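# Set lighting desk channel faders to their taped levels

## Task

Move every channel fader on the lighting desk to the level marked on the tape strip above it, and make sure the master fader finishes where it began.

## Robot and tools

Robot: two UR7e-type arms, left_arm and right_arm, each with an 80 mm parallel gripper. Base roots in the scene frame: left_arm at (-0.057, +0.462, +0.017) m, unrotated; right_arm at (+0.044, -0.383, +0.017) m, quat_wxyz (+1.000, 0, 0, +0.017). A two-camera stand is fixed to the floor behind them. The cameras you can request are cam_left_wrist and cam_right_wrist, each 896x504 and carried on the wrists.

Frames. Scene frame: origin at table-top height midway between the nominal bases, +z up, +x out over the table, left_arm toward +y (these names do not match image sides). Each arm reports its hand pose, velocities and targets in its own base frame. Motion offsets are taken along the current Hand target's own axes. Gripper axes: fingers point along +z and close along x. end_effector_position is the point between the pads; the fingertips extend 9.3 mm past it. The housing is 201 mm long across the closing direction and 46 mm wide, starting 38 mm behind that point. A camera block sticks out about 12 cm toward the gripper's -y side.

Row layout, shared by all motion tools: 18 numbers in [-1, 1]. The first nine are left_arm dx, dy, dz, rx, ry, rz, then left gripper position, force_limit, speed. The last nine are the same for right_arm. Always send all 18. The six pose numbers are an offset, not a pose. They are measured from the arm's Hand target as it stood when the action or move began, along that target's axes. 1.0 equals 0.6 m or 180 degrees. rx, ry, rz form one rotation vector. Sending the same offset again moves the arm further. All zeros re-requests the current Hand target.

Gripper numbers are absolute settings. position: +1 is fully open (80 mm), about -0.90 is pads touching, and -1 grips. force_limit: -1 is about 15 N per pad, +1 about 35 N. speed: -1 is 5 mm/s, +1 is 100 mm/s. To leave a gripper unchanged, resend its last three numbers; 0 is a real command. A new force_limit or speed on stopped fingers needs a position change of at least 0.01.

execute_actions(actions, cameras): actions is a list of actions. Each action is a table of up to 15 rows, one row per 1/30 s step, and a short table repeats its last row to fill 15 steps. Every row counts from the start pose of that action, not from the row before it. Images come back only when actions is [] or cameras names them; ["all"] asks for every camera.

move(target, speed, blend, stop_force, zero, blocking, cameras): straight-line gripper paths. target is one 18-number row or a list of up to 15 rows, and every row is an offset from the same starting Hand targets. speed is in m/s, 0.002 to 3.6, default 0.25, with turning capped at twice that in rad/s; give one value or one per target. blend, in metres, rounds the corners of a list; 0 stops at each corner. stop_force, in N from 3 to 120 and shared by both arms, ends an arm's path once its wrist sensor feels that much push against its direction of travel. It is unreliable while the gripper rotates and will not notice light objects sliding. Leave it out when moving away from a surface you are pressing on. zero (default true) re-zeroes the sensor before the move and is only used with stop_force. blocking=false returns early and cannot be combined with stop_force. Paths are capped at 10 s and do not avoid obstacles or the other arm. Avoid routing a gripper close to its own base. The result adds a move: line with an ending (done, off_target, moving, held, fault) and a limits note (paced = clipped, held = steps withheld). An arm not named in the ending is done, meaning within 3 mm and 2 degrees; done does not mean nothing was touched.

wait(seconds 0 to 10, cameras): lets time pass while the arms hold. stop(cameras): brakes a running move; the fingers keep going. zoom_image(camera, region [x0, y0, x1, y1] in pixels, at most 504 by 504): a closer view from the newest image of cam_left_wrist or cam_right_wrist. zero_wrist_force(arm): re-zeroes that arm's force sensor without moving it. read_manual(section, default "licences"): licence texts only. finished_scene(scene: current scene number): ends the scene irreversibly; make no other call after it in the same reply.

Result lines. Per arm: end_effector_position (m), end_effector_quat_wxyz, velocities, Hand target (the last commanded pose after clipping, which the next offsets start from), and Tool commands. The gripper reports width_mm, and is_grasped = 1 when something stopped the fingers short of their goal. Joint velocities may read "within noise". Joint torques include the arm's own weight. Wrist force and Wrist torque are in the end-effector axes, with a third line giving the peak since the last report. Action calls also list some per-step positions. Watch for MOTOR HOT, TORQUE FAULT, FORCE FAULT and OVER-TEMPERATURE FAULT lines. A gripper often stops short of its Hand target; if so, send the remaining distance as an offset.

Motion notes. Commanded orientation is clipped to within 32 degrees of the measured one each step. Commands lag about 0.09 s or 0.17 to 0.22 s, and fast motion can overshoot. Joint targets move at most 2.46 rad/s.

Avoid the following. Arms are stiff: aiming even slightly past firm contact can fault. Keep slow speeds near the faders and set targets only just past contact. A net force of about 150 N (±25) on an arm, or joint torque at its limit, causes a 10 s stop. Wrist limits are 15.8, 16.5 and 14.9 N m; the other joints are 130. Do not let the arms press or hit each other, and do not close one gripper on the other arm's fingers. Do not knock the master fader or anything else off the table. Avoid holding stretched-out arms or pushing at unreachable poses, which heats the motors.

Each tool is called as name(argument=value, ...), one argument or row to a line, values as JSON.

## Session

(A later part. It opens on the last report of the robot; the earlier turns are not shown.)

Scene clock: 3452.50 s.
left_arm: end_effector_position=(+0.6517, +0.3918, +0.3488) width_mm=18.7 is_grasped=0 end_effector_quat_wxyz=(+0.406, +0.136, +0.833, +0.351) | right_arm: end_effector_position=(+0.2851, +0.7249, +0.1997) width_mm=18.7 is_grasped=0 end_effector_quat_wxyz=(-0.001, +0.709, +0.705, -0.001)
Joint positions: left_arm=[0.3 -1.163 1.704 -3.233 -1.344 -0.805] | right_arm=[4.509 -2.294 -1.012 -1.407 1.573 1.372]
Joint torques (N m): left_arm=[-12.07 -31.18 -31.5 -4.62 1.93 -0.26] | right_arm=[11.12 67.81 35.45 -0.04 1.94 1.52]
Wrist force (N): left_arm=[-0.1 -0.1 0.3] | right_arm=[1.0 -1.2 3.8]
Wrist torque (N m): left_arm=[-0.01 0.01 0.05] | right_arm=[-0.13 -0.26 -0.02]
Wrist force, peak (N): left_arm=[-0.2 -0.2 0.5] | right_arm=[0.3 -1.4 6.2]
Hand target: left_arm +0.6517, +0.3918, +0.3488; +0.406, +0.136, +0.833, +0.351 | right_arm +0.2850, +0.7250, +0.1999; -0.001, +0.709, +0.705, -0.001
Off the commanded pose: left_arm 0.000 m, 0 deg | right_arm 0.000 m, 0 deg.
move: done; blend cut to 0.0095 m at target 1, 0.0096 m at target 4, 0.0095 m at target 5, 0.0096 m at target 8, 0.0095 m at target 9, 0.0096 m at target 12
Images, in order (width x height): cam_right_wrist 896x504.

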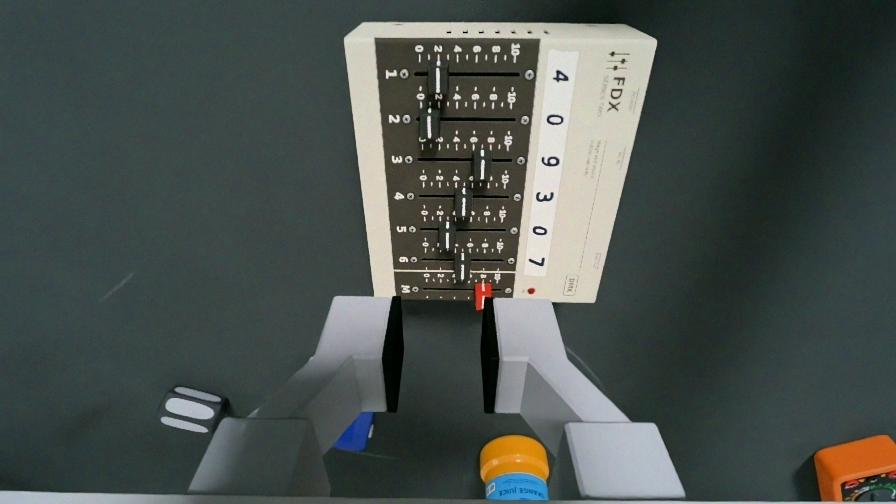

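move(
  target=[
    [0,0,0,0,0,0,-0.46,0,0,0.012,0.145,0.21,0,0,0,-0.46,0,0],
    [0,0,0,0,0,0,-0.46,0,0,0.012,0.145,0.24,0,0,0,-0.46,0,0],
    [0,0,0,0,0,0,-0.46,0,0,0.0366,0.145,0.24,0,0,0,-0.46,0,0],
    [0,0,0,0,0,0,-0.46,0,0,0.031,0.145,0.21,0,0,0,-0.46,0,0],
    [0,0,0,0,0,0,-0.46,0,0,-0.003,0.108,0.21,0,0,0,-0.46,0,0],
    [0,0,0,0,0,0,-0.46,0,0,-0.003,0.108,0.24,0,0,0,-0.46,0,0],
    [0,0,0,0,0,0,-0.46,0,0,-0.0315,0.108,0.24,0,0,0,-0.46,0,0],
    [0,0,0,0,0,0,-0.46,0,0,-0.026,0.108,0.21,0,0,0,-0.46,0,0],
    [0,0,0,0,0,0,-0.46,0,0,0.012,0.0715,0.21,0,0,0,-0.46,0,0],
    [0,0,0,0,0,0,-0.46,0,0,0.012,0.0715,0.24,0,0,0,-0.46,0,0],
    [0,0,0,0,0,0,-0.46,0,0,-0.0096,0.0715,0.24,0,0,0,-0.46,0,0],
    [0,0,0,0,0,0,-0.46,0,0,-0.004,0.0715,0.21,0,0,0,-0.46,0,0],
    [0,0,0,0,0,0,-0.46,0,0,0,0.0715,0.21,0,0,0,-0.46,0,0],
  ],
  speed=[0.25,0.15,0.05,0.15,0.15,0.15,0.05,0.15,0.15,0.15,0.05,0.15,0.15],
  blend=[0.01,0.004,0,0.01,0.01,0.004,0,0.01,0.01,0.004,0,0.01,0],
  blocking=false,
)

Scene clock: 3596.93 s.
left_arm: end_effector_position=(+0.6517, +0.3918, +0.3488) width_mm=18.7 is_grasped=0 end_effector_quat_wxyz=(+0.406, +0.136, +0.833, +0.351) | right_arm: end_effector_position=(+0.3398, +0.7283, +0.1196) width_mm=18.7 is_grasped=0 end_effector_quat_wxyz=(-0.001, +0.709, +0.705, -0.001) end_effector_velocity=(+0.141, +0.010, -0.204) end_effector_angular_velocity=(+0.001, -0.001, +0.000)
Joint positions: left_arm=[0.3 -1.163 1.704 -3.233 -1.344 -0.805] | right_arm=[4.442 -2.412 -1.012 -1.29 1.573 1.305]
Joint velocities: left_arm=[within noise] | right_arm=[-0.167 -0.343 0.09 0.254 -0.001 -0.167]
Joint torques (N m): left_arm=[-11.78 -30.86 -30.89 -4.56 1.94 -0.05] | right_arm=[-14.65 50.86 36.15 5.68 -1.65 -2.65]
Wrist force (N): left_arm=[0.0 0.1 0.1] | right_arm=[1.0 -1.7 3.7]
Wrist torque (N m): left_arm=[0.00 0.00 0.04] | right_arm=[-0.16 -0.23 -0.01]
Wrist force, peak (N): left_arm=[-0.3 0.5 0.4] | right_arm=[1.1 -1.3 4.0]
Hand target: left_arm +0.6517, +0.3918, +0.3488; +0.406, +0.136, +0.833, +0.351 | right_arm +0.3482, +0.7298, +0.1078; -0.001, +0.709, +0.705, -0.001
Tool commands: left_gripper/position=-0.46 left_gripper/force_limit=+0.0 left_gripper/speed=+0.0 right_gripper/position=-0.46 right_gripper/force_limit=+0.0 right_gripper/speed=+0.0
Off the commanded pose: left_arm 0.000 m, 0 deg | right_arm 0.048 m, 0 deg.
move: running; path passed 0 of 13 targets; blend cut to 0.009 m at target 1

wait(
  seconds=10,
)

move(
  target=[
    [0,0,0,0,0,0,-0.46,0,0,0.027,-0.037,0,0,0,0,-0.46,0,0],
    [0,0,0,0,0,0,-0.46,0,0,0.027,-0.037,0.03,0,0,0,-0.46,0,0],
    [0,0,0,0,0,0,-0.46,0,0,0.0487,-0.037,0.03,0,0,0,-0.46,0,0],
    [0,0,0,0,0,0,-0.46,0,0,0.043,-0.037,0,0,0,0,-0.46,0,0],
    [0,0,0,0,0,0,-0.46,0,0,-0.018,-0.073,0,0,0,0,-0.46,0,0],
    [0,0,0,0,0,0,-0.46,0,0,-0.018,-0.073,0.03,0,0,0,-0.46,0,0],
    [0,0,0,0,0,0,-0.46,0,0,-0.0311,-0.073,0.03,0,0,0,-0.46,0,0],
    [0,0,0,0,0,0,-0.46,0,0,-0.026,-0.073,0,0,0,0,-0.46,0,0],
    [0,0,0,0,0,0,-0.46,0,0,-0.01,-0.11,0,0,0,0,-0.46,0,0],
    [0,0,0,0,0,0,-0.46,0,0,-0.01,-0.11,0.03,0,0,0,-0.46,0,0],
    [0,0,0,0,0,0,-0.46,0,0,0.0115,-0.11,0.03,0,0,0,-0.46,0,0],
    [0,0,0,0,0,0,-0.46,0,0,0.006,-0.11,0,0,0,0,-0.46,0,0],
    [0,0,0,0,0,0,-0.46,0,0,0,-0.0715,-0.21,0,0,0,-0.46,0,0],
  ],
  speed=[0.15,0.15,0.08,0.15,0.15,0.15,0.08,0.15,0.15,0.15,0.08,0.15,0.3],
  blend=[0.01,0.004,0,0.01,0.01,0.004,0,0.01,0.01,0.004,0,0.01,0],
  cameras=["cam_right_wrist"],
)

zoom_image(
  camera="cam_right_wrist",
  region=[400, 20, 540, 120],
)

zoom_image(
  camera="cam_right_wrist",
  region=[400, 105, 540, 205],
)

zoom_image(
  camera="cam_right_wrist",
  region=[400, 190, 540, 290],
)

Scene clock: 3609.30 s.
left_arm: end_effector_position=(+0.6517, +0.3918, +0.3488) width_mm=18.7 is_grasped=0 end_effector_quat_wxyz=(+0.406, +0.136, +0.833, +0.351) | right_arm: end_effector_position=(+0.3276, +0.7246, +0.0737) width_mm=18.7 is_grasped=0 end_effector_quat_wxyz=(-0.001, +0.709, +0.705, -0.001)
Joint positions: left_arm=[0.3 -1.163 1.704 -3.233 -1.344 -0.805] | right_arm=[4.456 -2.431 -1.101 -1.182 1.573 1.319]
Joint torques (N m): left_arm=[-11.89 -30.68 -31.37 -4.77 2.02 0.09] | right_arm=[-13.37 70.5 33.07 -0.06 2.15 -1.25]
Wrist force (N): left_arm=[0.1 0.2 0.2] | right_arm=[1.0 -1.6 3.3]
Wrist torque (N m): left_arm=[0.02 -0.01 0.05] | right_arm=[-0.17 -0.26 -0.13]
Wrist force, peak (N): left_arm=[0.3 0.1 0.4] | right_arm=[2.0 -2.0 5.7]
Hand target: left_arm +0.6517, +0.3918, +0.3488; +0.406, +0.136, +0.833, +0.351 | right_arm +0.3276, +0.7246, +0.0737; -0.001, +0.709, +0.705, -0.001
Tool commands: left_gripper/position=-0.46 left_gripper/force_limit=+0.0 left_gripper/speed=+0.0 right_gripper/position=-0.46 right_gripper/force_limit=+0.0 right_gripper/speed=+0.0
Off the commanded pose: left_arm 0.000 m, 0 deg | right_arm 0.000 m, 0 deg.
earlier move: done; blend cut to 0.009 m at target 1, 0.0092 m at target 4, 0.009 m at target 5, 0.0092 m at target 8, 0.009 m at target 9, 0.0012 m at target 12
wait: 0.00 of 10 s (the move ended)

Scene clock: 3612.73 s.
left_arm: end_effector_position=(+0.6517, +0.3918, +0.3488) width_mm=18.7 is_grasped=0 end_effector_quat_wxyz=(+0.406, +0.136, +0.833, +0.351) | right_arm: end_effector_position=(+0.2851, +0.7249, +0.1997) width_mm=18.7 is_grasped=0 end_effector_quat_wxyz=(-0.001, +0.709, +0.705, -0.001)
Joint positions: left_arm=[0.3 -1.163 1.704 -3.233 -1.344 -0.805] | right_arm=[4.509 -2.294 -1.012 -1.407 1.573 1.372]
Joint torques (N m): left_arm=[-11.76 -30.15 -31.31 -4.6 2.11 0.31] | right_arm=[10.14 67.45 32.94 -0.1 0.93 1.48]
Wrist force (N): left_arm=[-0.1 0.2 0.2] | right_arm=[1.2 -1.5 3.8]
Wrist torque (N m): left_arm=[0.02 0.01 0.05] | right_arm=[-0.16 -0.30 -0.03]
Wrist force, peak (N): left_arm=[0.3 -0.2 0.3] | right_arm=[0.4 -2.0 6.5]
Hand target: left_arm +0.6517, +0.3918, +0.3488; +0.406, +0.136, +0.833, +0.351 | right_arm +0.2850, +0.7250, +0.1999; -0.001, +0.709, +0.705, -0.001
Off the commanded pose: left_arm 0.000 m, 0 deg | right_arm 0.000 m, 0 deg.
move: done; blend cut to 0.009 m at target 1, 0.0092 m at target 4, 0.009 m at target 5, 0.0039 m at target 6, 0.0091 m at target 8, 0.009 m at target 9, 0.0092 m at target 12
Images, in order (width x height): cam_right_wrist 896x504.

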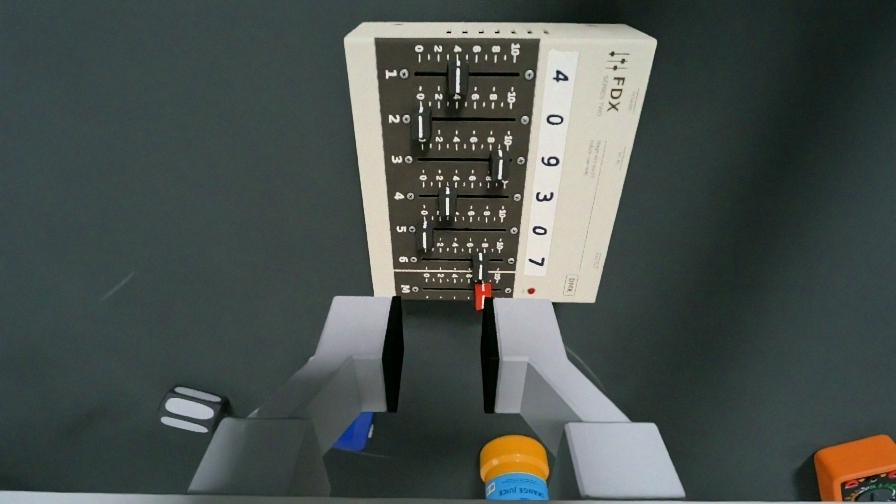

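Scaled by 3.600 from the camera's 896x504 image, which has a finer 1280x720 frame.

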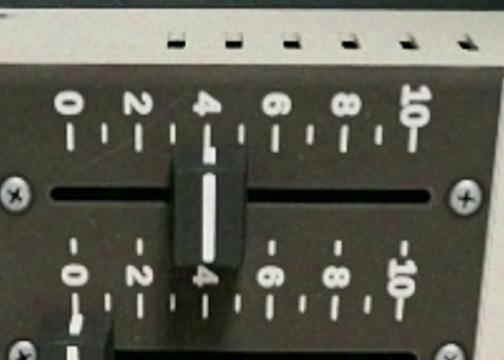

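Scaled by 3.600 from the camera's 896x504 image, which has a finer 1280x720 frame.

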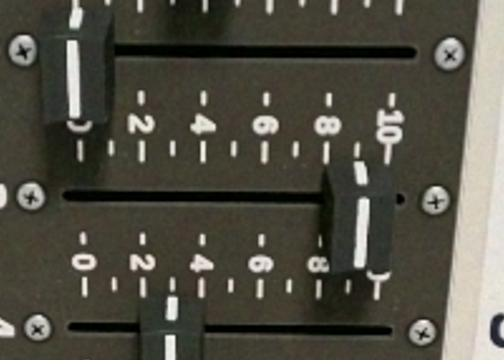

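Scaled by 3.600 from the camera's 896x504 image, which has a finer 1280x720 frame.

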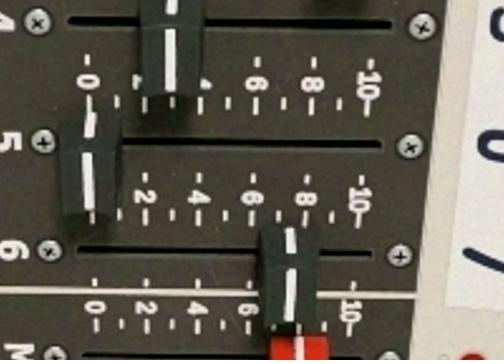

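move(
  target=[
    [0,0,0,0,0,0,-0.46,0,0,-0.4902,-0.4553,-0.3695,-0.026,0.3796,0.2494,-0.46,0,0],
  ],
  speed=[0.35],
)

move(
  target=[
    [0.0941,-0.8182,-0.6104,0.3817,0.0277,0.3515,-0.46,0,0,0,0,0,0,0,0,-0.46,0,0],
    [0.1503,-0.8854,-0.5693,0.3817,0.0277,0.3515,-0.46,0,0,0,0,0,0,0,0,-0.46,0,0],
  ],
  speed=[0.5,0.25],
  blend=[0.03,0],
  cameras=["cam_left_wrist"],
)

zoom_image(
  camera="cam_left_wrist",
  region=[290, 120, 610, 300],
)

move(
  target=[
    [0,0.1467,0,0,0,0,-0.46,0,0,0,0,0,0,0,0,-0.46,0,0],
  ],
  speed=[0.15],
  cameras=["cam_left_wrist"],
)

zoom_image(
  camera="cam_left_wrist",
  region=[290, 120, 610, 300],
)

Scene clock: 3688.23 s.
left_arm: end_effector_position=(+0.6517, +0.3918, +0.3488) width_mm=18.7 is_grasped=0 end_effector_quat_wxyz=(+0.406, +0.136, +0.833, +0.351) | right_arm: end_effector_position=(+0.0112, +0.4323, +0.4226) width_mm=18.7 is_grasped=0 end_effector_quat_wxyz=(-0.359, +0.790, +0.278, +0.413) end_effector_velocity=(+0.000, +0.000, -0.001) end_effector_angular_velocity=(-0.002, -0.001, -0.001)
Joint positions: left_arm=[0.3 -1.163 1.704 -3.233 -1.344 -0.805] | right_arm=[5.544 -0.974 -2.294 -0.976 0.466 3.004]
Joint velocities: left_arm=[within noise] | right_arm=[0 0.001 0 -0.006 0 0.003]
Joint torques (N m): left_arm=[-11.02 -31.15 -31.08 -4.57 1.83 0.55] | right_arm=[11.38 7.7 19.17 -0.03 -4.28 1.57]
Wrist force (N): left_arm=[-0.1 0.0 0.1] | right_arm=[-0.6 -0.2 -0.2]
Wrist torque (N m): left_arm=[0.00 0.01 0.05] | right_arm=[-0.06 0.06 -0.08]
Wrist force, peak (N): left_arm=[0.3 -0.2 0.5] | right_arm=[2.9 0.2 4.8]
Hand target: left_arm +0.6517, +0.3918, +0.3488; +0.406, +0.136, +0.833, +0.351 | right_arm +0.0111, +0.4323, +0.4226; -0.359, +0.790, +0.278, +0.413
Off the commanded pose: left_arm 0.000 m, 0 deg | right_arm 0.000 m, 0 deg.
move: done

Scene clock: 3690.70 s.
left_arm: end_effector_position=(+0.3622, -0.1048, +0.0722) width_mm=18.7 is_grasped=0 end_effector_quat_wxyz=(+0.001, +0.707, +0.707, +0.000) end_effector_velocity=(+0.001, +0.000, -0.001) end_effector_angular_velocity=(-0.002, -0.003, +0.001) | right_arm: end_effector_position=(+0.0111, +0.4323, +0.4226) width_mm=18.7 is_grasped=0 end_effector_quat_wxyz=(-0.359, +0.790, +0.278, +0.413)
Joint positions: left_arm=[-0.643 -1.574 2.44 -2.438 -1.571 -0.643] | right_arm=[5.544 -0.974 -2.294 -0.976 0.466 3.004]
Joint velocities: left_arm=[0 0.003 0.001 -0.007 0.001 0] | right_arm=[within noise]
Joint torques (N m): left_arm=[9.4 -6.81 -6.96 -4.41 -1.76 -0.04] | right_arm=[11.04 8.24 25.26 0.16 -3.98 -1.18]
Wrist force (N): left_arm=[0.2 3.4 0.5] | right_arm=[-0.5 -0.2 -0.2]
Wrist torque (N m): left_arm=[0.47 -0.29 0.54] | right_arm=[-0.06 0.06 -0.08]
Wrist force, peak (N): left_arm=[0.5 3.2 3.7] | right_arm=[-0.8 0.1 -0.4]
Hand target: left_arm +0.3622, -0.1048, +0.0721; +0.001, +0.707, +0.707, +0.000 | right_arm +0.0111, +0.4323, +0.4226; -0.359, +0.790, +0.278, +0.413
Off the commanded pose: left_arm 0.000 m, 0 deg | right_arm 0.000 m, 0 deg.
move: done; blend cut to 0.029 m at target 1
Images, in order (width x height): cam_left_wrist 896x504.

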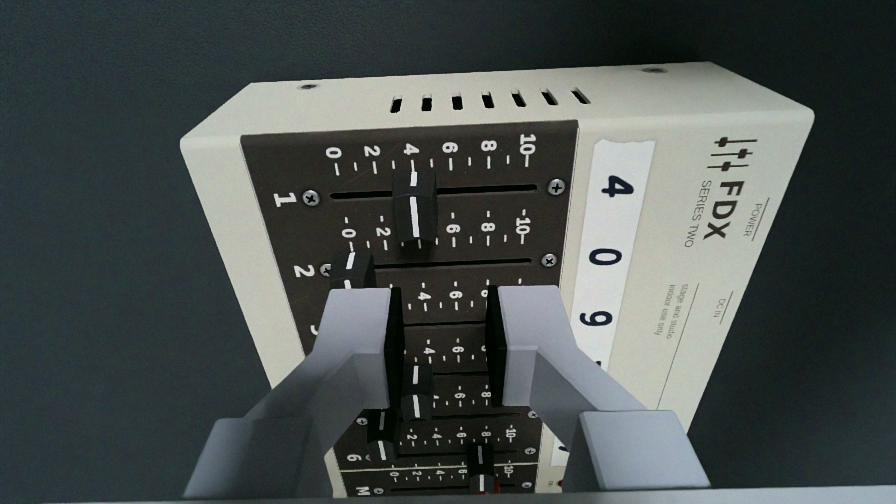

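Scaled by 1.575 from the camera's 896x504 image, which has a finer 1280x720 frame.

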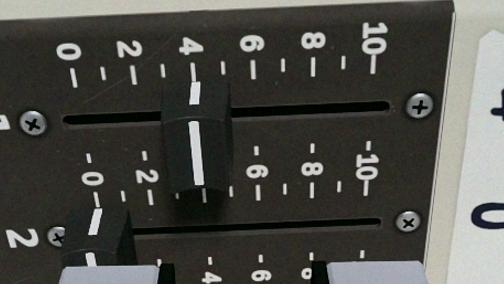

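Scene clock: 3691.77 s.
left_arm: end_effector_position=(+0.4501, -0.1048, +0.0721) width_mm=18.7 is_grasped=0 end_effector_quat_wxyz=(+0.001, +0.707, +0.707, +0.000) | right_arm: end_effector_position=(+0.0111, +0.4323, +0.4226) width_mm=18.7 is_grasped=0 end_effector_quat_wxyz=(-0.359, +0.790, +0.278, +0.413)
Joint positions: left_arm=[-0.521 -1.382 2.219 -2.409 -1.571 -0.521] | right_arm=[5.544 -0.974 -2.294 -0.976 0.466 3.004]
Joint torques (N m): left_arm=[-4.14 -16.59 -27.29 -4.51 -1.26 0.36] | right_arm=[10.54 9.6 27.26 0.41 -3.84 -1.26]
Wrist force (N): left_arm=[0.7 3.2 0.4] | right_arm=[-0.6 -0.1 -0.3]
Wrist torque (N m): left_arm=[0.49 -0.32 0.43] | right_arm=[-0.04 0.07 -0.08]
Wrist force, peak (N): left_arm=[0.7 5.5 0.5] | right_arm=[-0.8 0.2 -0.4]
Hand target: left_arm +0.4502, -0.1049, +0.0722; +0.001, +0.707, +0.707, +0.000 | right_arm +0.0111, +0.4323, +0.4226; -0.359, +0.790, +0.278, +0.413
Off the commanded pose: left_arm 0.000 m, 0 deg | right_arm 0.000 m, 0 deg.
move: done
Images, in order (width x height): cam_left_wrist 896x504.

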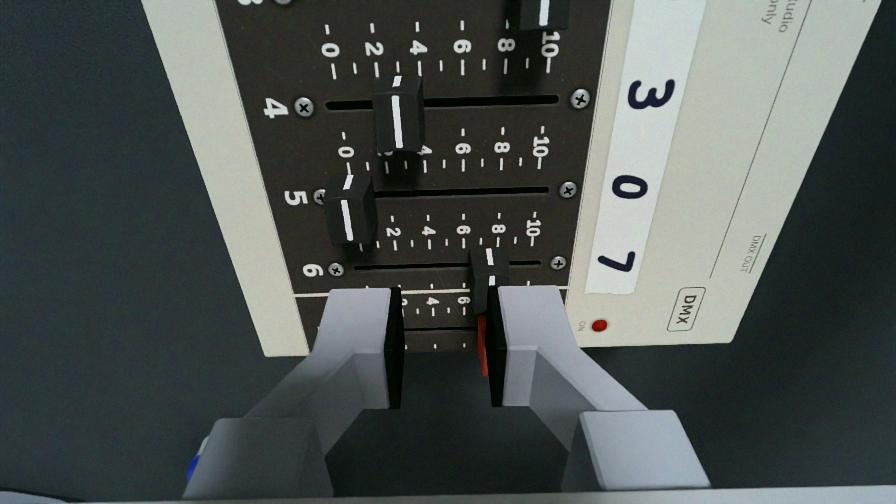

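Scaled by 1.575 from the camera's 896x504 image, which has a finer 1280x720 frame.

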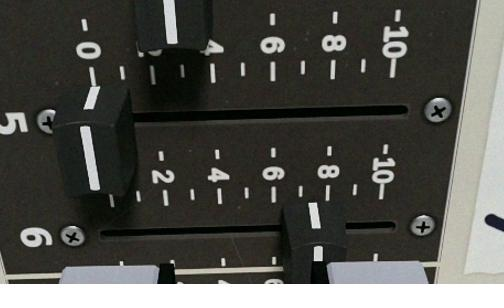

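finished_scene(
  scene=1,
)

The scene is finished: the task was done.


## Next scene

The same job, from a new start.

execute_actions(
  actions=[],
)

Scene clock: 0.00 s.
left_arm: end_effector_position=(+0.2544, -0.2415, +0.1326) width_mm=79.9 is_grasped=0 end_effector_quat_wxyz=(-0.145, +0.930, +0.334, -0.053) | right_arm: end_effector_position=(+0.2019, -0.2104, +0.0986) width_mm=79.9 is_grasped=0 end_effector_quat_wxyz=(+0.050, +0.385, +0.811, +0.437)
Joint positions: left_arm=[-1.104 -1.634 2.223 -1.858 -1.64 -0.212] | right_arm=[2.24 -1.627 -2.449 -1.048 2.409 -1.773]
Joint velocities: within noise
Joint torques (N m): no reading
Wrist force (N): no reading
Wrist torque (N m): no reading
Wrist force, peak (N): no reading
Hand target: left_arm +0.2544, -0.2415, +0.1326; -0.145, +0.930, +0.334, -0.053 | right_arm +0.2019, -0.2104, +0.0986; +0.050, +0.385, +0.811, +0.437
Tool commands: left_gripper/position=+0.998 left_gripper/force_limit=+1.0 left_gripper/speed=+1.0 right_gripper/position=+0.996 right_gripper/force_limit=+1.0 right_gripper/speed=+1.0

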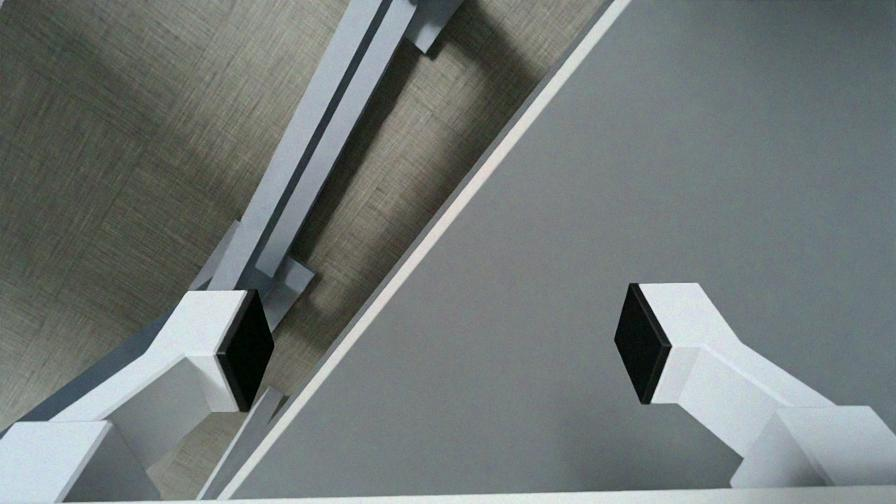

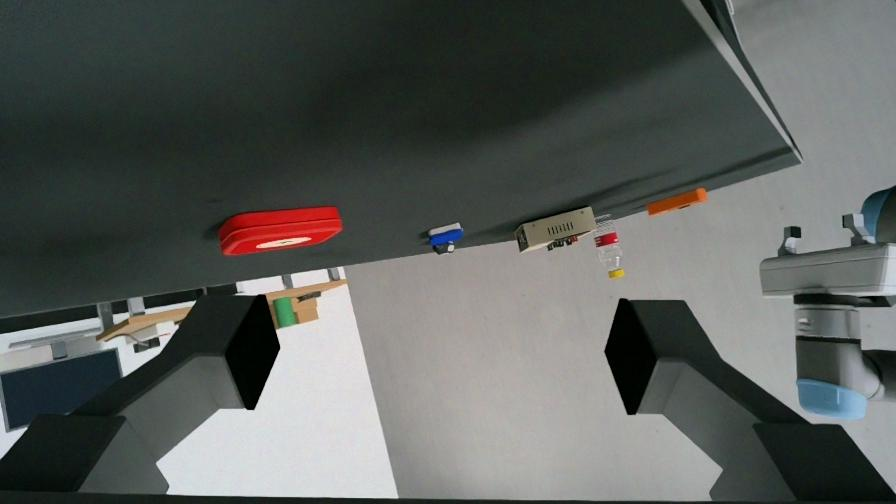

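zoom_image(
  camera="cam_right_wrist",
  region=[400, 160, 720, 300],
)

zoom_image(
  camera="cam_right_wrist",
  region=[490, 190, 640, 290],
)

Scaled by 1.575 from the camera's 896x504 image, which has a finer 1280x720 frame.

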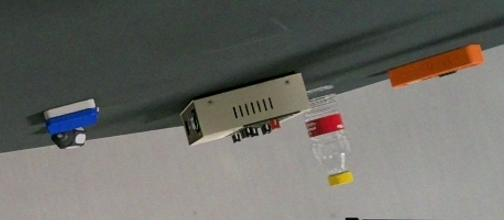

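Scaled by 3.360 from the camera's 896x504 image, which has a finer 1280x720 frame.

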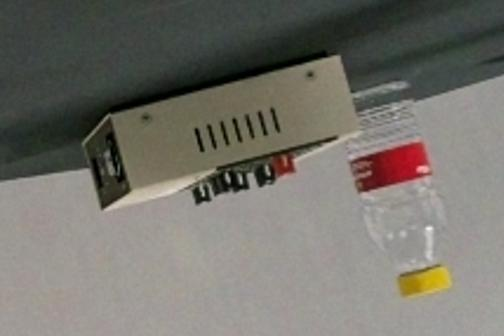

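move(
  target=[0.7925, 0.3361, -0.2271, -0.0805, 0.0715, 0.4543, -0.46, 0, 0, 0, 0, 0, 0, 0, 0, 0.996, 1, 1],
  speed=0.6,
  cameras=["cam_left_wrist"],
)

Scene clock: 242.13 s.
left_arm: end_effector_position=(+0.7699, -0.1190, +0.2001) width_mm=18.7 is_grasped=0 end_effector_quat_wxyz=(+0.000, +0.930, -0.366, +0.000) | right_arm: end_effector_position=(+0.2019, -0.2104, +0.0986) width_mm=79.9 is_grasped=0 end_effector_quat_wxyz=(+0.050, +0.385, +0.811, +0.437)
Joint positions: left_arm=[-0.325 -0.849 1.014 -1.737 -1.571 1.996] | right_arm=[2.24 -1.627 -2.449 -1.048 2.409 -1.773]
Joint torques (N m): left_arm=[-5.6 -45.39 -33.43 -0.95 0.4 1.42] | right_arm=[-0.71 19.59 15.64 1.84 1.24 0.35]
Wrist force (N): left_arm=[-0.6 -0.7 0.1] | right_arm=[0.3 0.0 -0.3]
Wrist torque (N m): left_arm=[-0.01 0.05 -0.18] | right_arm=[-0.01 -0.03 0.00]
Wrist force, peak (N): left_arm=[-3.7 -0.7 0.7] | right_arm=[0.3 -0.5 -0.2]
Hand target: left_arm +0.7699, -0.1190, +0.2001; +0.000, +0.930, -0.366, +0.000 | right_arm +0.2019, -0.2104, +0.0986; +0.050, +0.385, +0.811, +0.437
Off the commanded pose: left_arm 0.000 m, 0 deg | right_arm 0.000 m, 0 deg.
move: done
Images, in order (width x height): cam_left_wrist 896x504.

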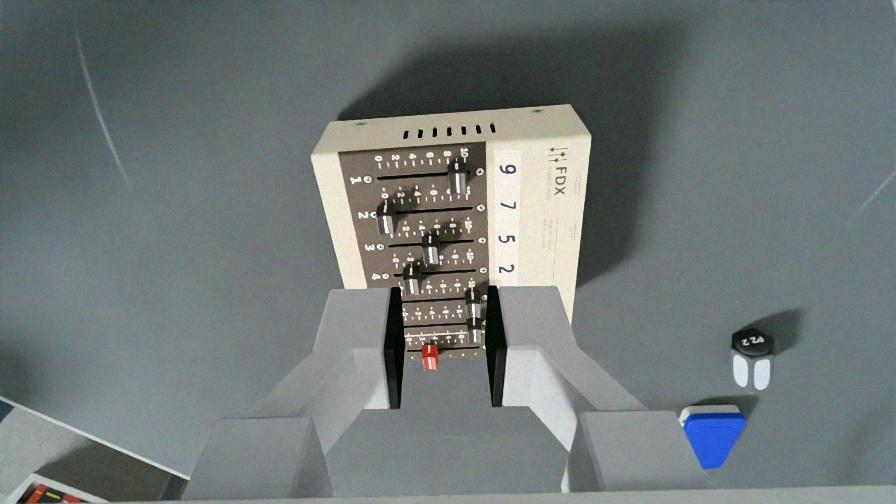

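move(
  target=[-0.0173, 0.0890, 0.2135, 0, 0, -0.0248, -0.46, 0, 0, 0, 0, 0, 0, 0, 0, 0.996, 1, 1],
  speed=0.25,
  cameras=["cam_left_wrist"],
)

zoom_image(
  camera="cam_left_wrist",
  region=[290, 0, 610, 300],
)

move(
  target=[0, 0.1467, 0, 0, 0, 0, -0.46, 0, 0, 0, 0, 0, 0, 0, 0, 0.996, 1, 1],
  speed=0.15,
  cameras=["cam_left_wrist"],
)

zoom_image(
  camera="cam_left_wrist",
  region=[290, 0, 610, 300],
)

Scene clock: 277.53 s.
left_arm: end_effector_position=(+0.7260, -0.1511, +0.0721) width_mm=18.7 is_grasped=0 end_effector_quat_wxyz=(+0.000, +0.944, -0.330, +0.000) | right_arm: end_effector_position=(+0.2019, -0.2104, +0.0986) width_mm=79.9 is_grasped=0 end_effector_quat_wxyz=(+0.050, +0.385, +0.811, +0.437)
Joint positions: left_arm=[-0.386 -0.834 1.335 -2.072 -1.571 1.857] | right_arm=[2.24 -1.627 -2.449 -1.048 2.409 -1.773]
Joint torques (N m): left_arm=[9.87 -50.1 -11.23 -4.31 0.79 -1.73] | right_arm=[-1.7 20.12 14.48 1.99 1.13 0.33]
Wrist force (N): left_arm=[-0.7 -0.7 0.2] | right_arm=[0.3 0.1 0.3]
Wrist torque (N m): left_arm=[-0.03 0.05 -0.08] | right_arm=[0.01 -0.04 0.01]
Wrist force, peak (N): left_arm=[-0.6 -2.0 -2.9] | right_arm=[0.5 -0.5 -0.2]
Hand target: left_arm +0.7260, -0.1510, +0.0720; +0.000, +0.944, -0.330, +0.000 | right_arm +0.2019, -0.2104, +0.0986; +0.050, +0.385, +0.811, +0.437
Off the commanded pose: left_arm 0.000 m, 0 deg | right_arm 0.000 m, 0 deg.
move: done
Images, in order (width x height): cam_left_wrist 896x504.

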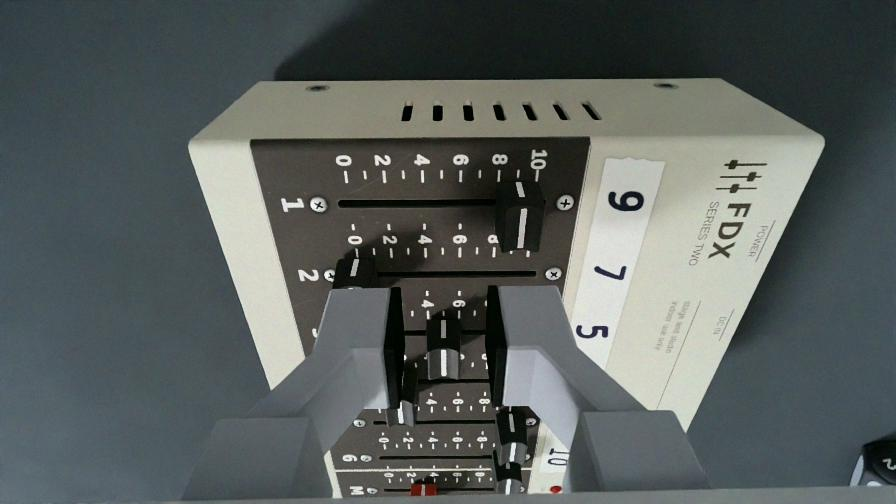

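Scaled by 1.575 from the camera's 896x504 image, which has a finer 1280x720 frame.

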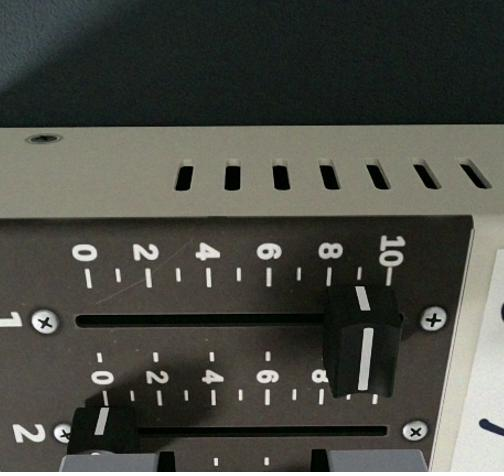

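Scene clock: 278.57 s.
left_arm: end_effector_position=(+0.6712, -0.2199, +0.0720) width_mm=18.7 is_grasped=0 end_effector_quat_wxyz=(+0.000, +0.944, -0.330, +0.000) | right_arm: end_effector_position=(+0.2019, -0.2104, +0.0986) width_mm=79.9 is_grasped=0 end_effector_quat_wxyz=(+0.050, +0.385, +0.811, +0.437)
Joint positions: left_arm=[-0.506 -0.907 1.468 -2.132 -1.571 1.737] | right_arm=[2.24 -1.627 -2.449 -1.048 2.409 -1.773]
Joint torques (N m): left_arm=[-3.5 -44.27 -25.45 -0.65 2.15 -0.49] | right_arm=[-2.87 19.66 15.07 1.79 1.3 0.33]
Wrist force (N): left_arm=[-0.7 -0.4 0.8] | right_arm=[0.2 -0.1 0.0]
Wrist torque (N m): left_arm=[-0.03 0.04 -0.08] | right_arm=[-0.02 -0.03 0.01]
Wrist force, peak (N): left_arm=[-0.3 3.1 0.6] | right_arm=[0.2 -0.4 -0.4]
Hand target: left_arm +0.6712, -0.2199, +0.0720; +0.000, +0.944, -0.330, +0.000 | right_arm +0.2019, -0.2104, +0.0986; +0.050, +0.385, +0.811, +0.437
Off the commanded pose: left_arm 0.000 m, 0 deg | right_arm 0.000 m, 0 deg.
move: done
Images, in order (width x height): cam_left_wrist 896x504.

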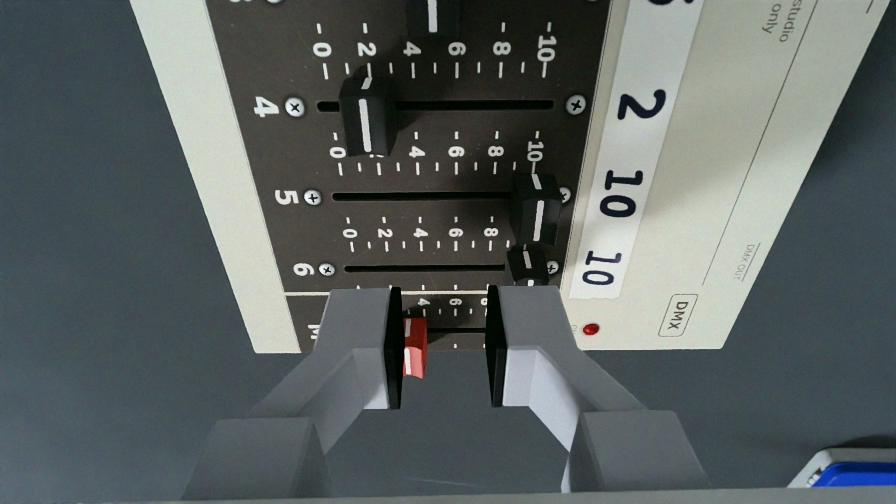

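Scaled by 1.575 from the camera's 896x504 image, which has a finer 1280x720 frame.

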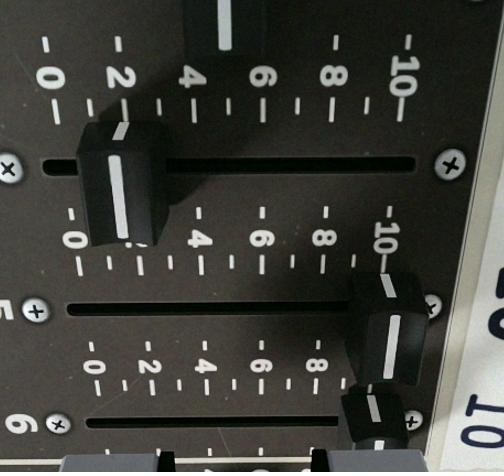

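zoom_image(
  camera="cam_left_wrist",
  region=[570, 0, 710, 300],
)

move(
  target=[
    [-0.0386, -0.1397, 0, 0, 0, 0, -0.46, 0, 0, 0, 0, 0, 0, 0, 0, 0.996, 1, 1],
    [-0.0386, -0.1397, 0.0317, 0, 0, 0, -0.46, 0, 0, 0, 0, 0, 0, 0, 0, 0.996, 1, 1],
    [0.0208, -0.1397, 0.0317, 0, 0, 0, -0.46, 0, 0, 0, 0, 0, 0, 0, 0, 0.996, 1, 1],
    [0.016, -0.1397, 0, 0, 0, 0, -0.46, 0, 0, 0, 0, 0, 0, 0, 0, 0.996, 1, 1],
    [-0.002, -0.1296, -0.2067, 0, 0, 0, -0.46, 0, 0, 0, 0, 0, 0, 0, 0, 0.996, 1, 1],
  ],
  speed=[0.25, 0.15, 0.05, 0.15, 0.3],
  blend=[0.01, 0.004, 0, 0.01, 0],
  cameras=["cam_left_wrist"],
)

zoom_image(
  camera="cam_left_wrist",
  region=[380, 10, 540, 140],
)

zoom_image(
  camera="cam_left_wrist",
  region=[380, 110, 540, 210],
)

zoom_image(
  camera="cam_left_wrist",
  region=[380, 185, 540, 285],
)

Scaled by 1.680 from the camera's 896x504 image, which has a finer 1280x720 frame.

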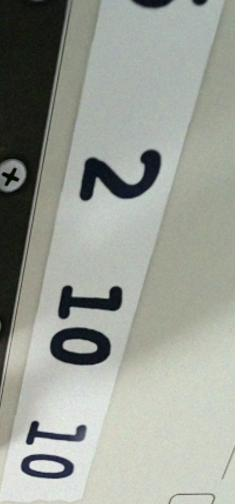

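Scene clock: 342.67 s.
left_arm: end_effector_position=(+0.7186, -0.1583, +0.1959) width_mm=18.7 is_grasped=0 end_effector_quat_wxyz=(+0.000, +0.944, -0.330, +0.000) | right_arm: end_effector_position=(+0.2019, -0.2104, +0.0986) width_mm=79.9 is_grasped=0 end_effector_quat_wxyz=(+0.050, +0.385, +0.811, +0.437)
Joint positions: left_arm=[-0.399 -0.959 1.211 -1.823 -1.571 1.844] | right_arm=[2.24 -1.627 -2.449 -1.048 2.409 -1.773]
Joint torques (N m): left_arm=[-5.32 -54.9 -25.2 -0.73 0.64 -0.35] | right_arm=[-1.78 20.61 16.58 1.82 1.22 0.23]
Wrist force (N): left_arm=[-0.8 -0.4 0.1] | right_arm=[0.1 -0.1 -0.1]
Wrist torque (N m): left_arm=[-0.01 0.06 -0.11] | right_arm=[-0.01 -0.01 0.01]
Wrist force, peak (N): left_arm=[-1.8 -4.4 -1.3] | right_arm=[0.7 -0.2 -0.1]
Hand target: left_arm +0.7186, -0.1583, +0.1960; +0.000, +0.944, -0.330, +0.000 | right_arm +0.2019, -0.2104, +0.0986; +0.050, +0.385, +0.811, +0.437
Off the commanded pose: left_arm 0.000 m, 0 deg | right_arm 0.000 m, 0 deg.
move: done; blend cut to 0.0095 m at target 1, 0.0096 m at target 4
Images, in order (width x height): cam_left_wrist 896x504.

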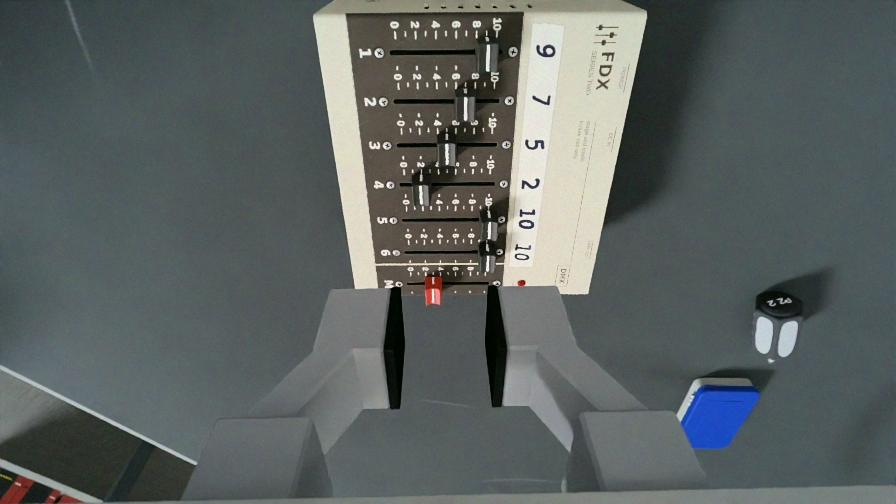

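Scaled by 3.150 from the camera's 896x504 image, which has a finer 1280x720 frame.

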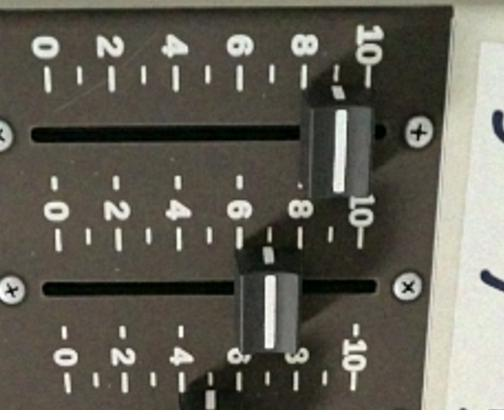

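Scaled by 3.150 from the camera's 896x504 image, which has a finer 1280x720 frame.

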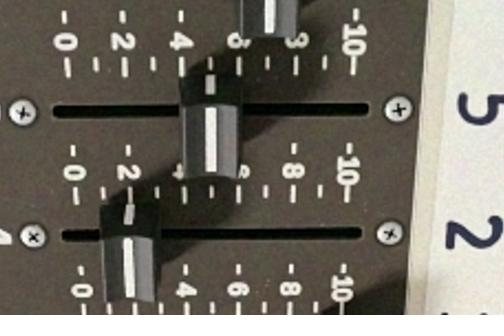

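Scaled by 3.150 from the camera's 896x504 image, which has a finer 1280x720 frame.

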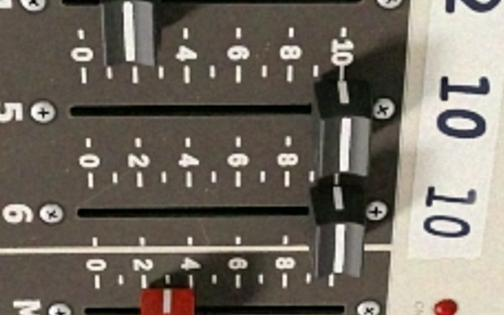

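zoom_image(
  camera="cam_left_wrist",
  region=[500, 20, 600, 120],
)

zoom_image(
  camera="cam_left_wrist",
  region=[500, 115, 600, 275],
)

Scaled by 5.040 from the camera's 896x504 image, which has a finer 1280x720 frame.

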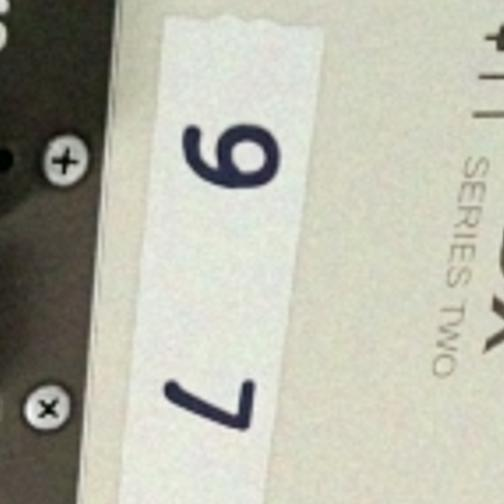

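Scaled by 3.150 from the camera's 896x504 image, which has a finer 1280x720 frame.

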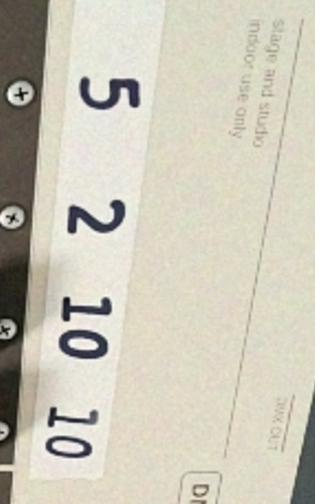

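finished_scene(
  scene=2,
)

The scene is finished: the task was done.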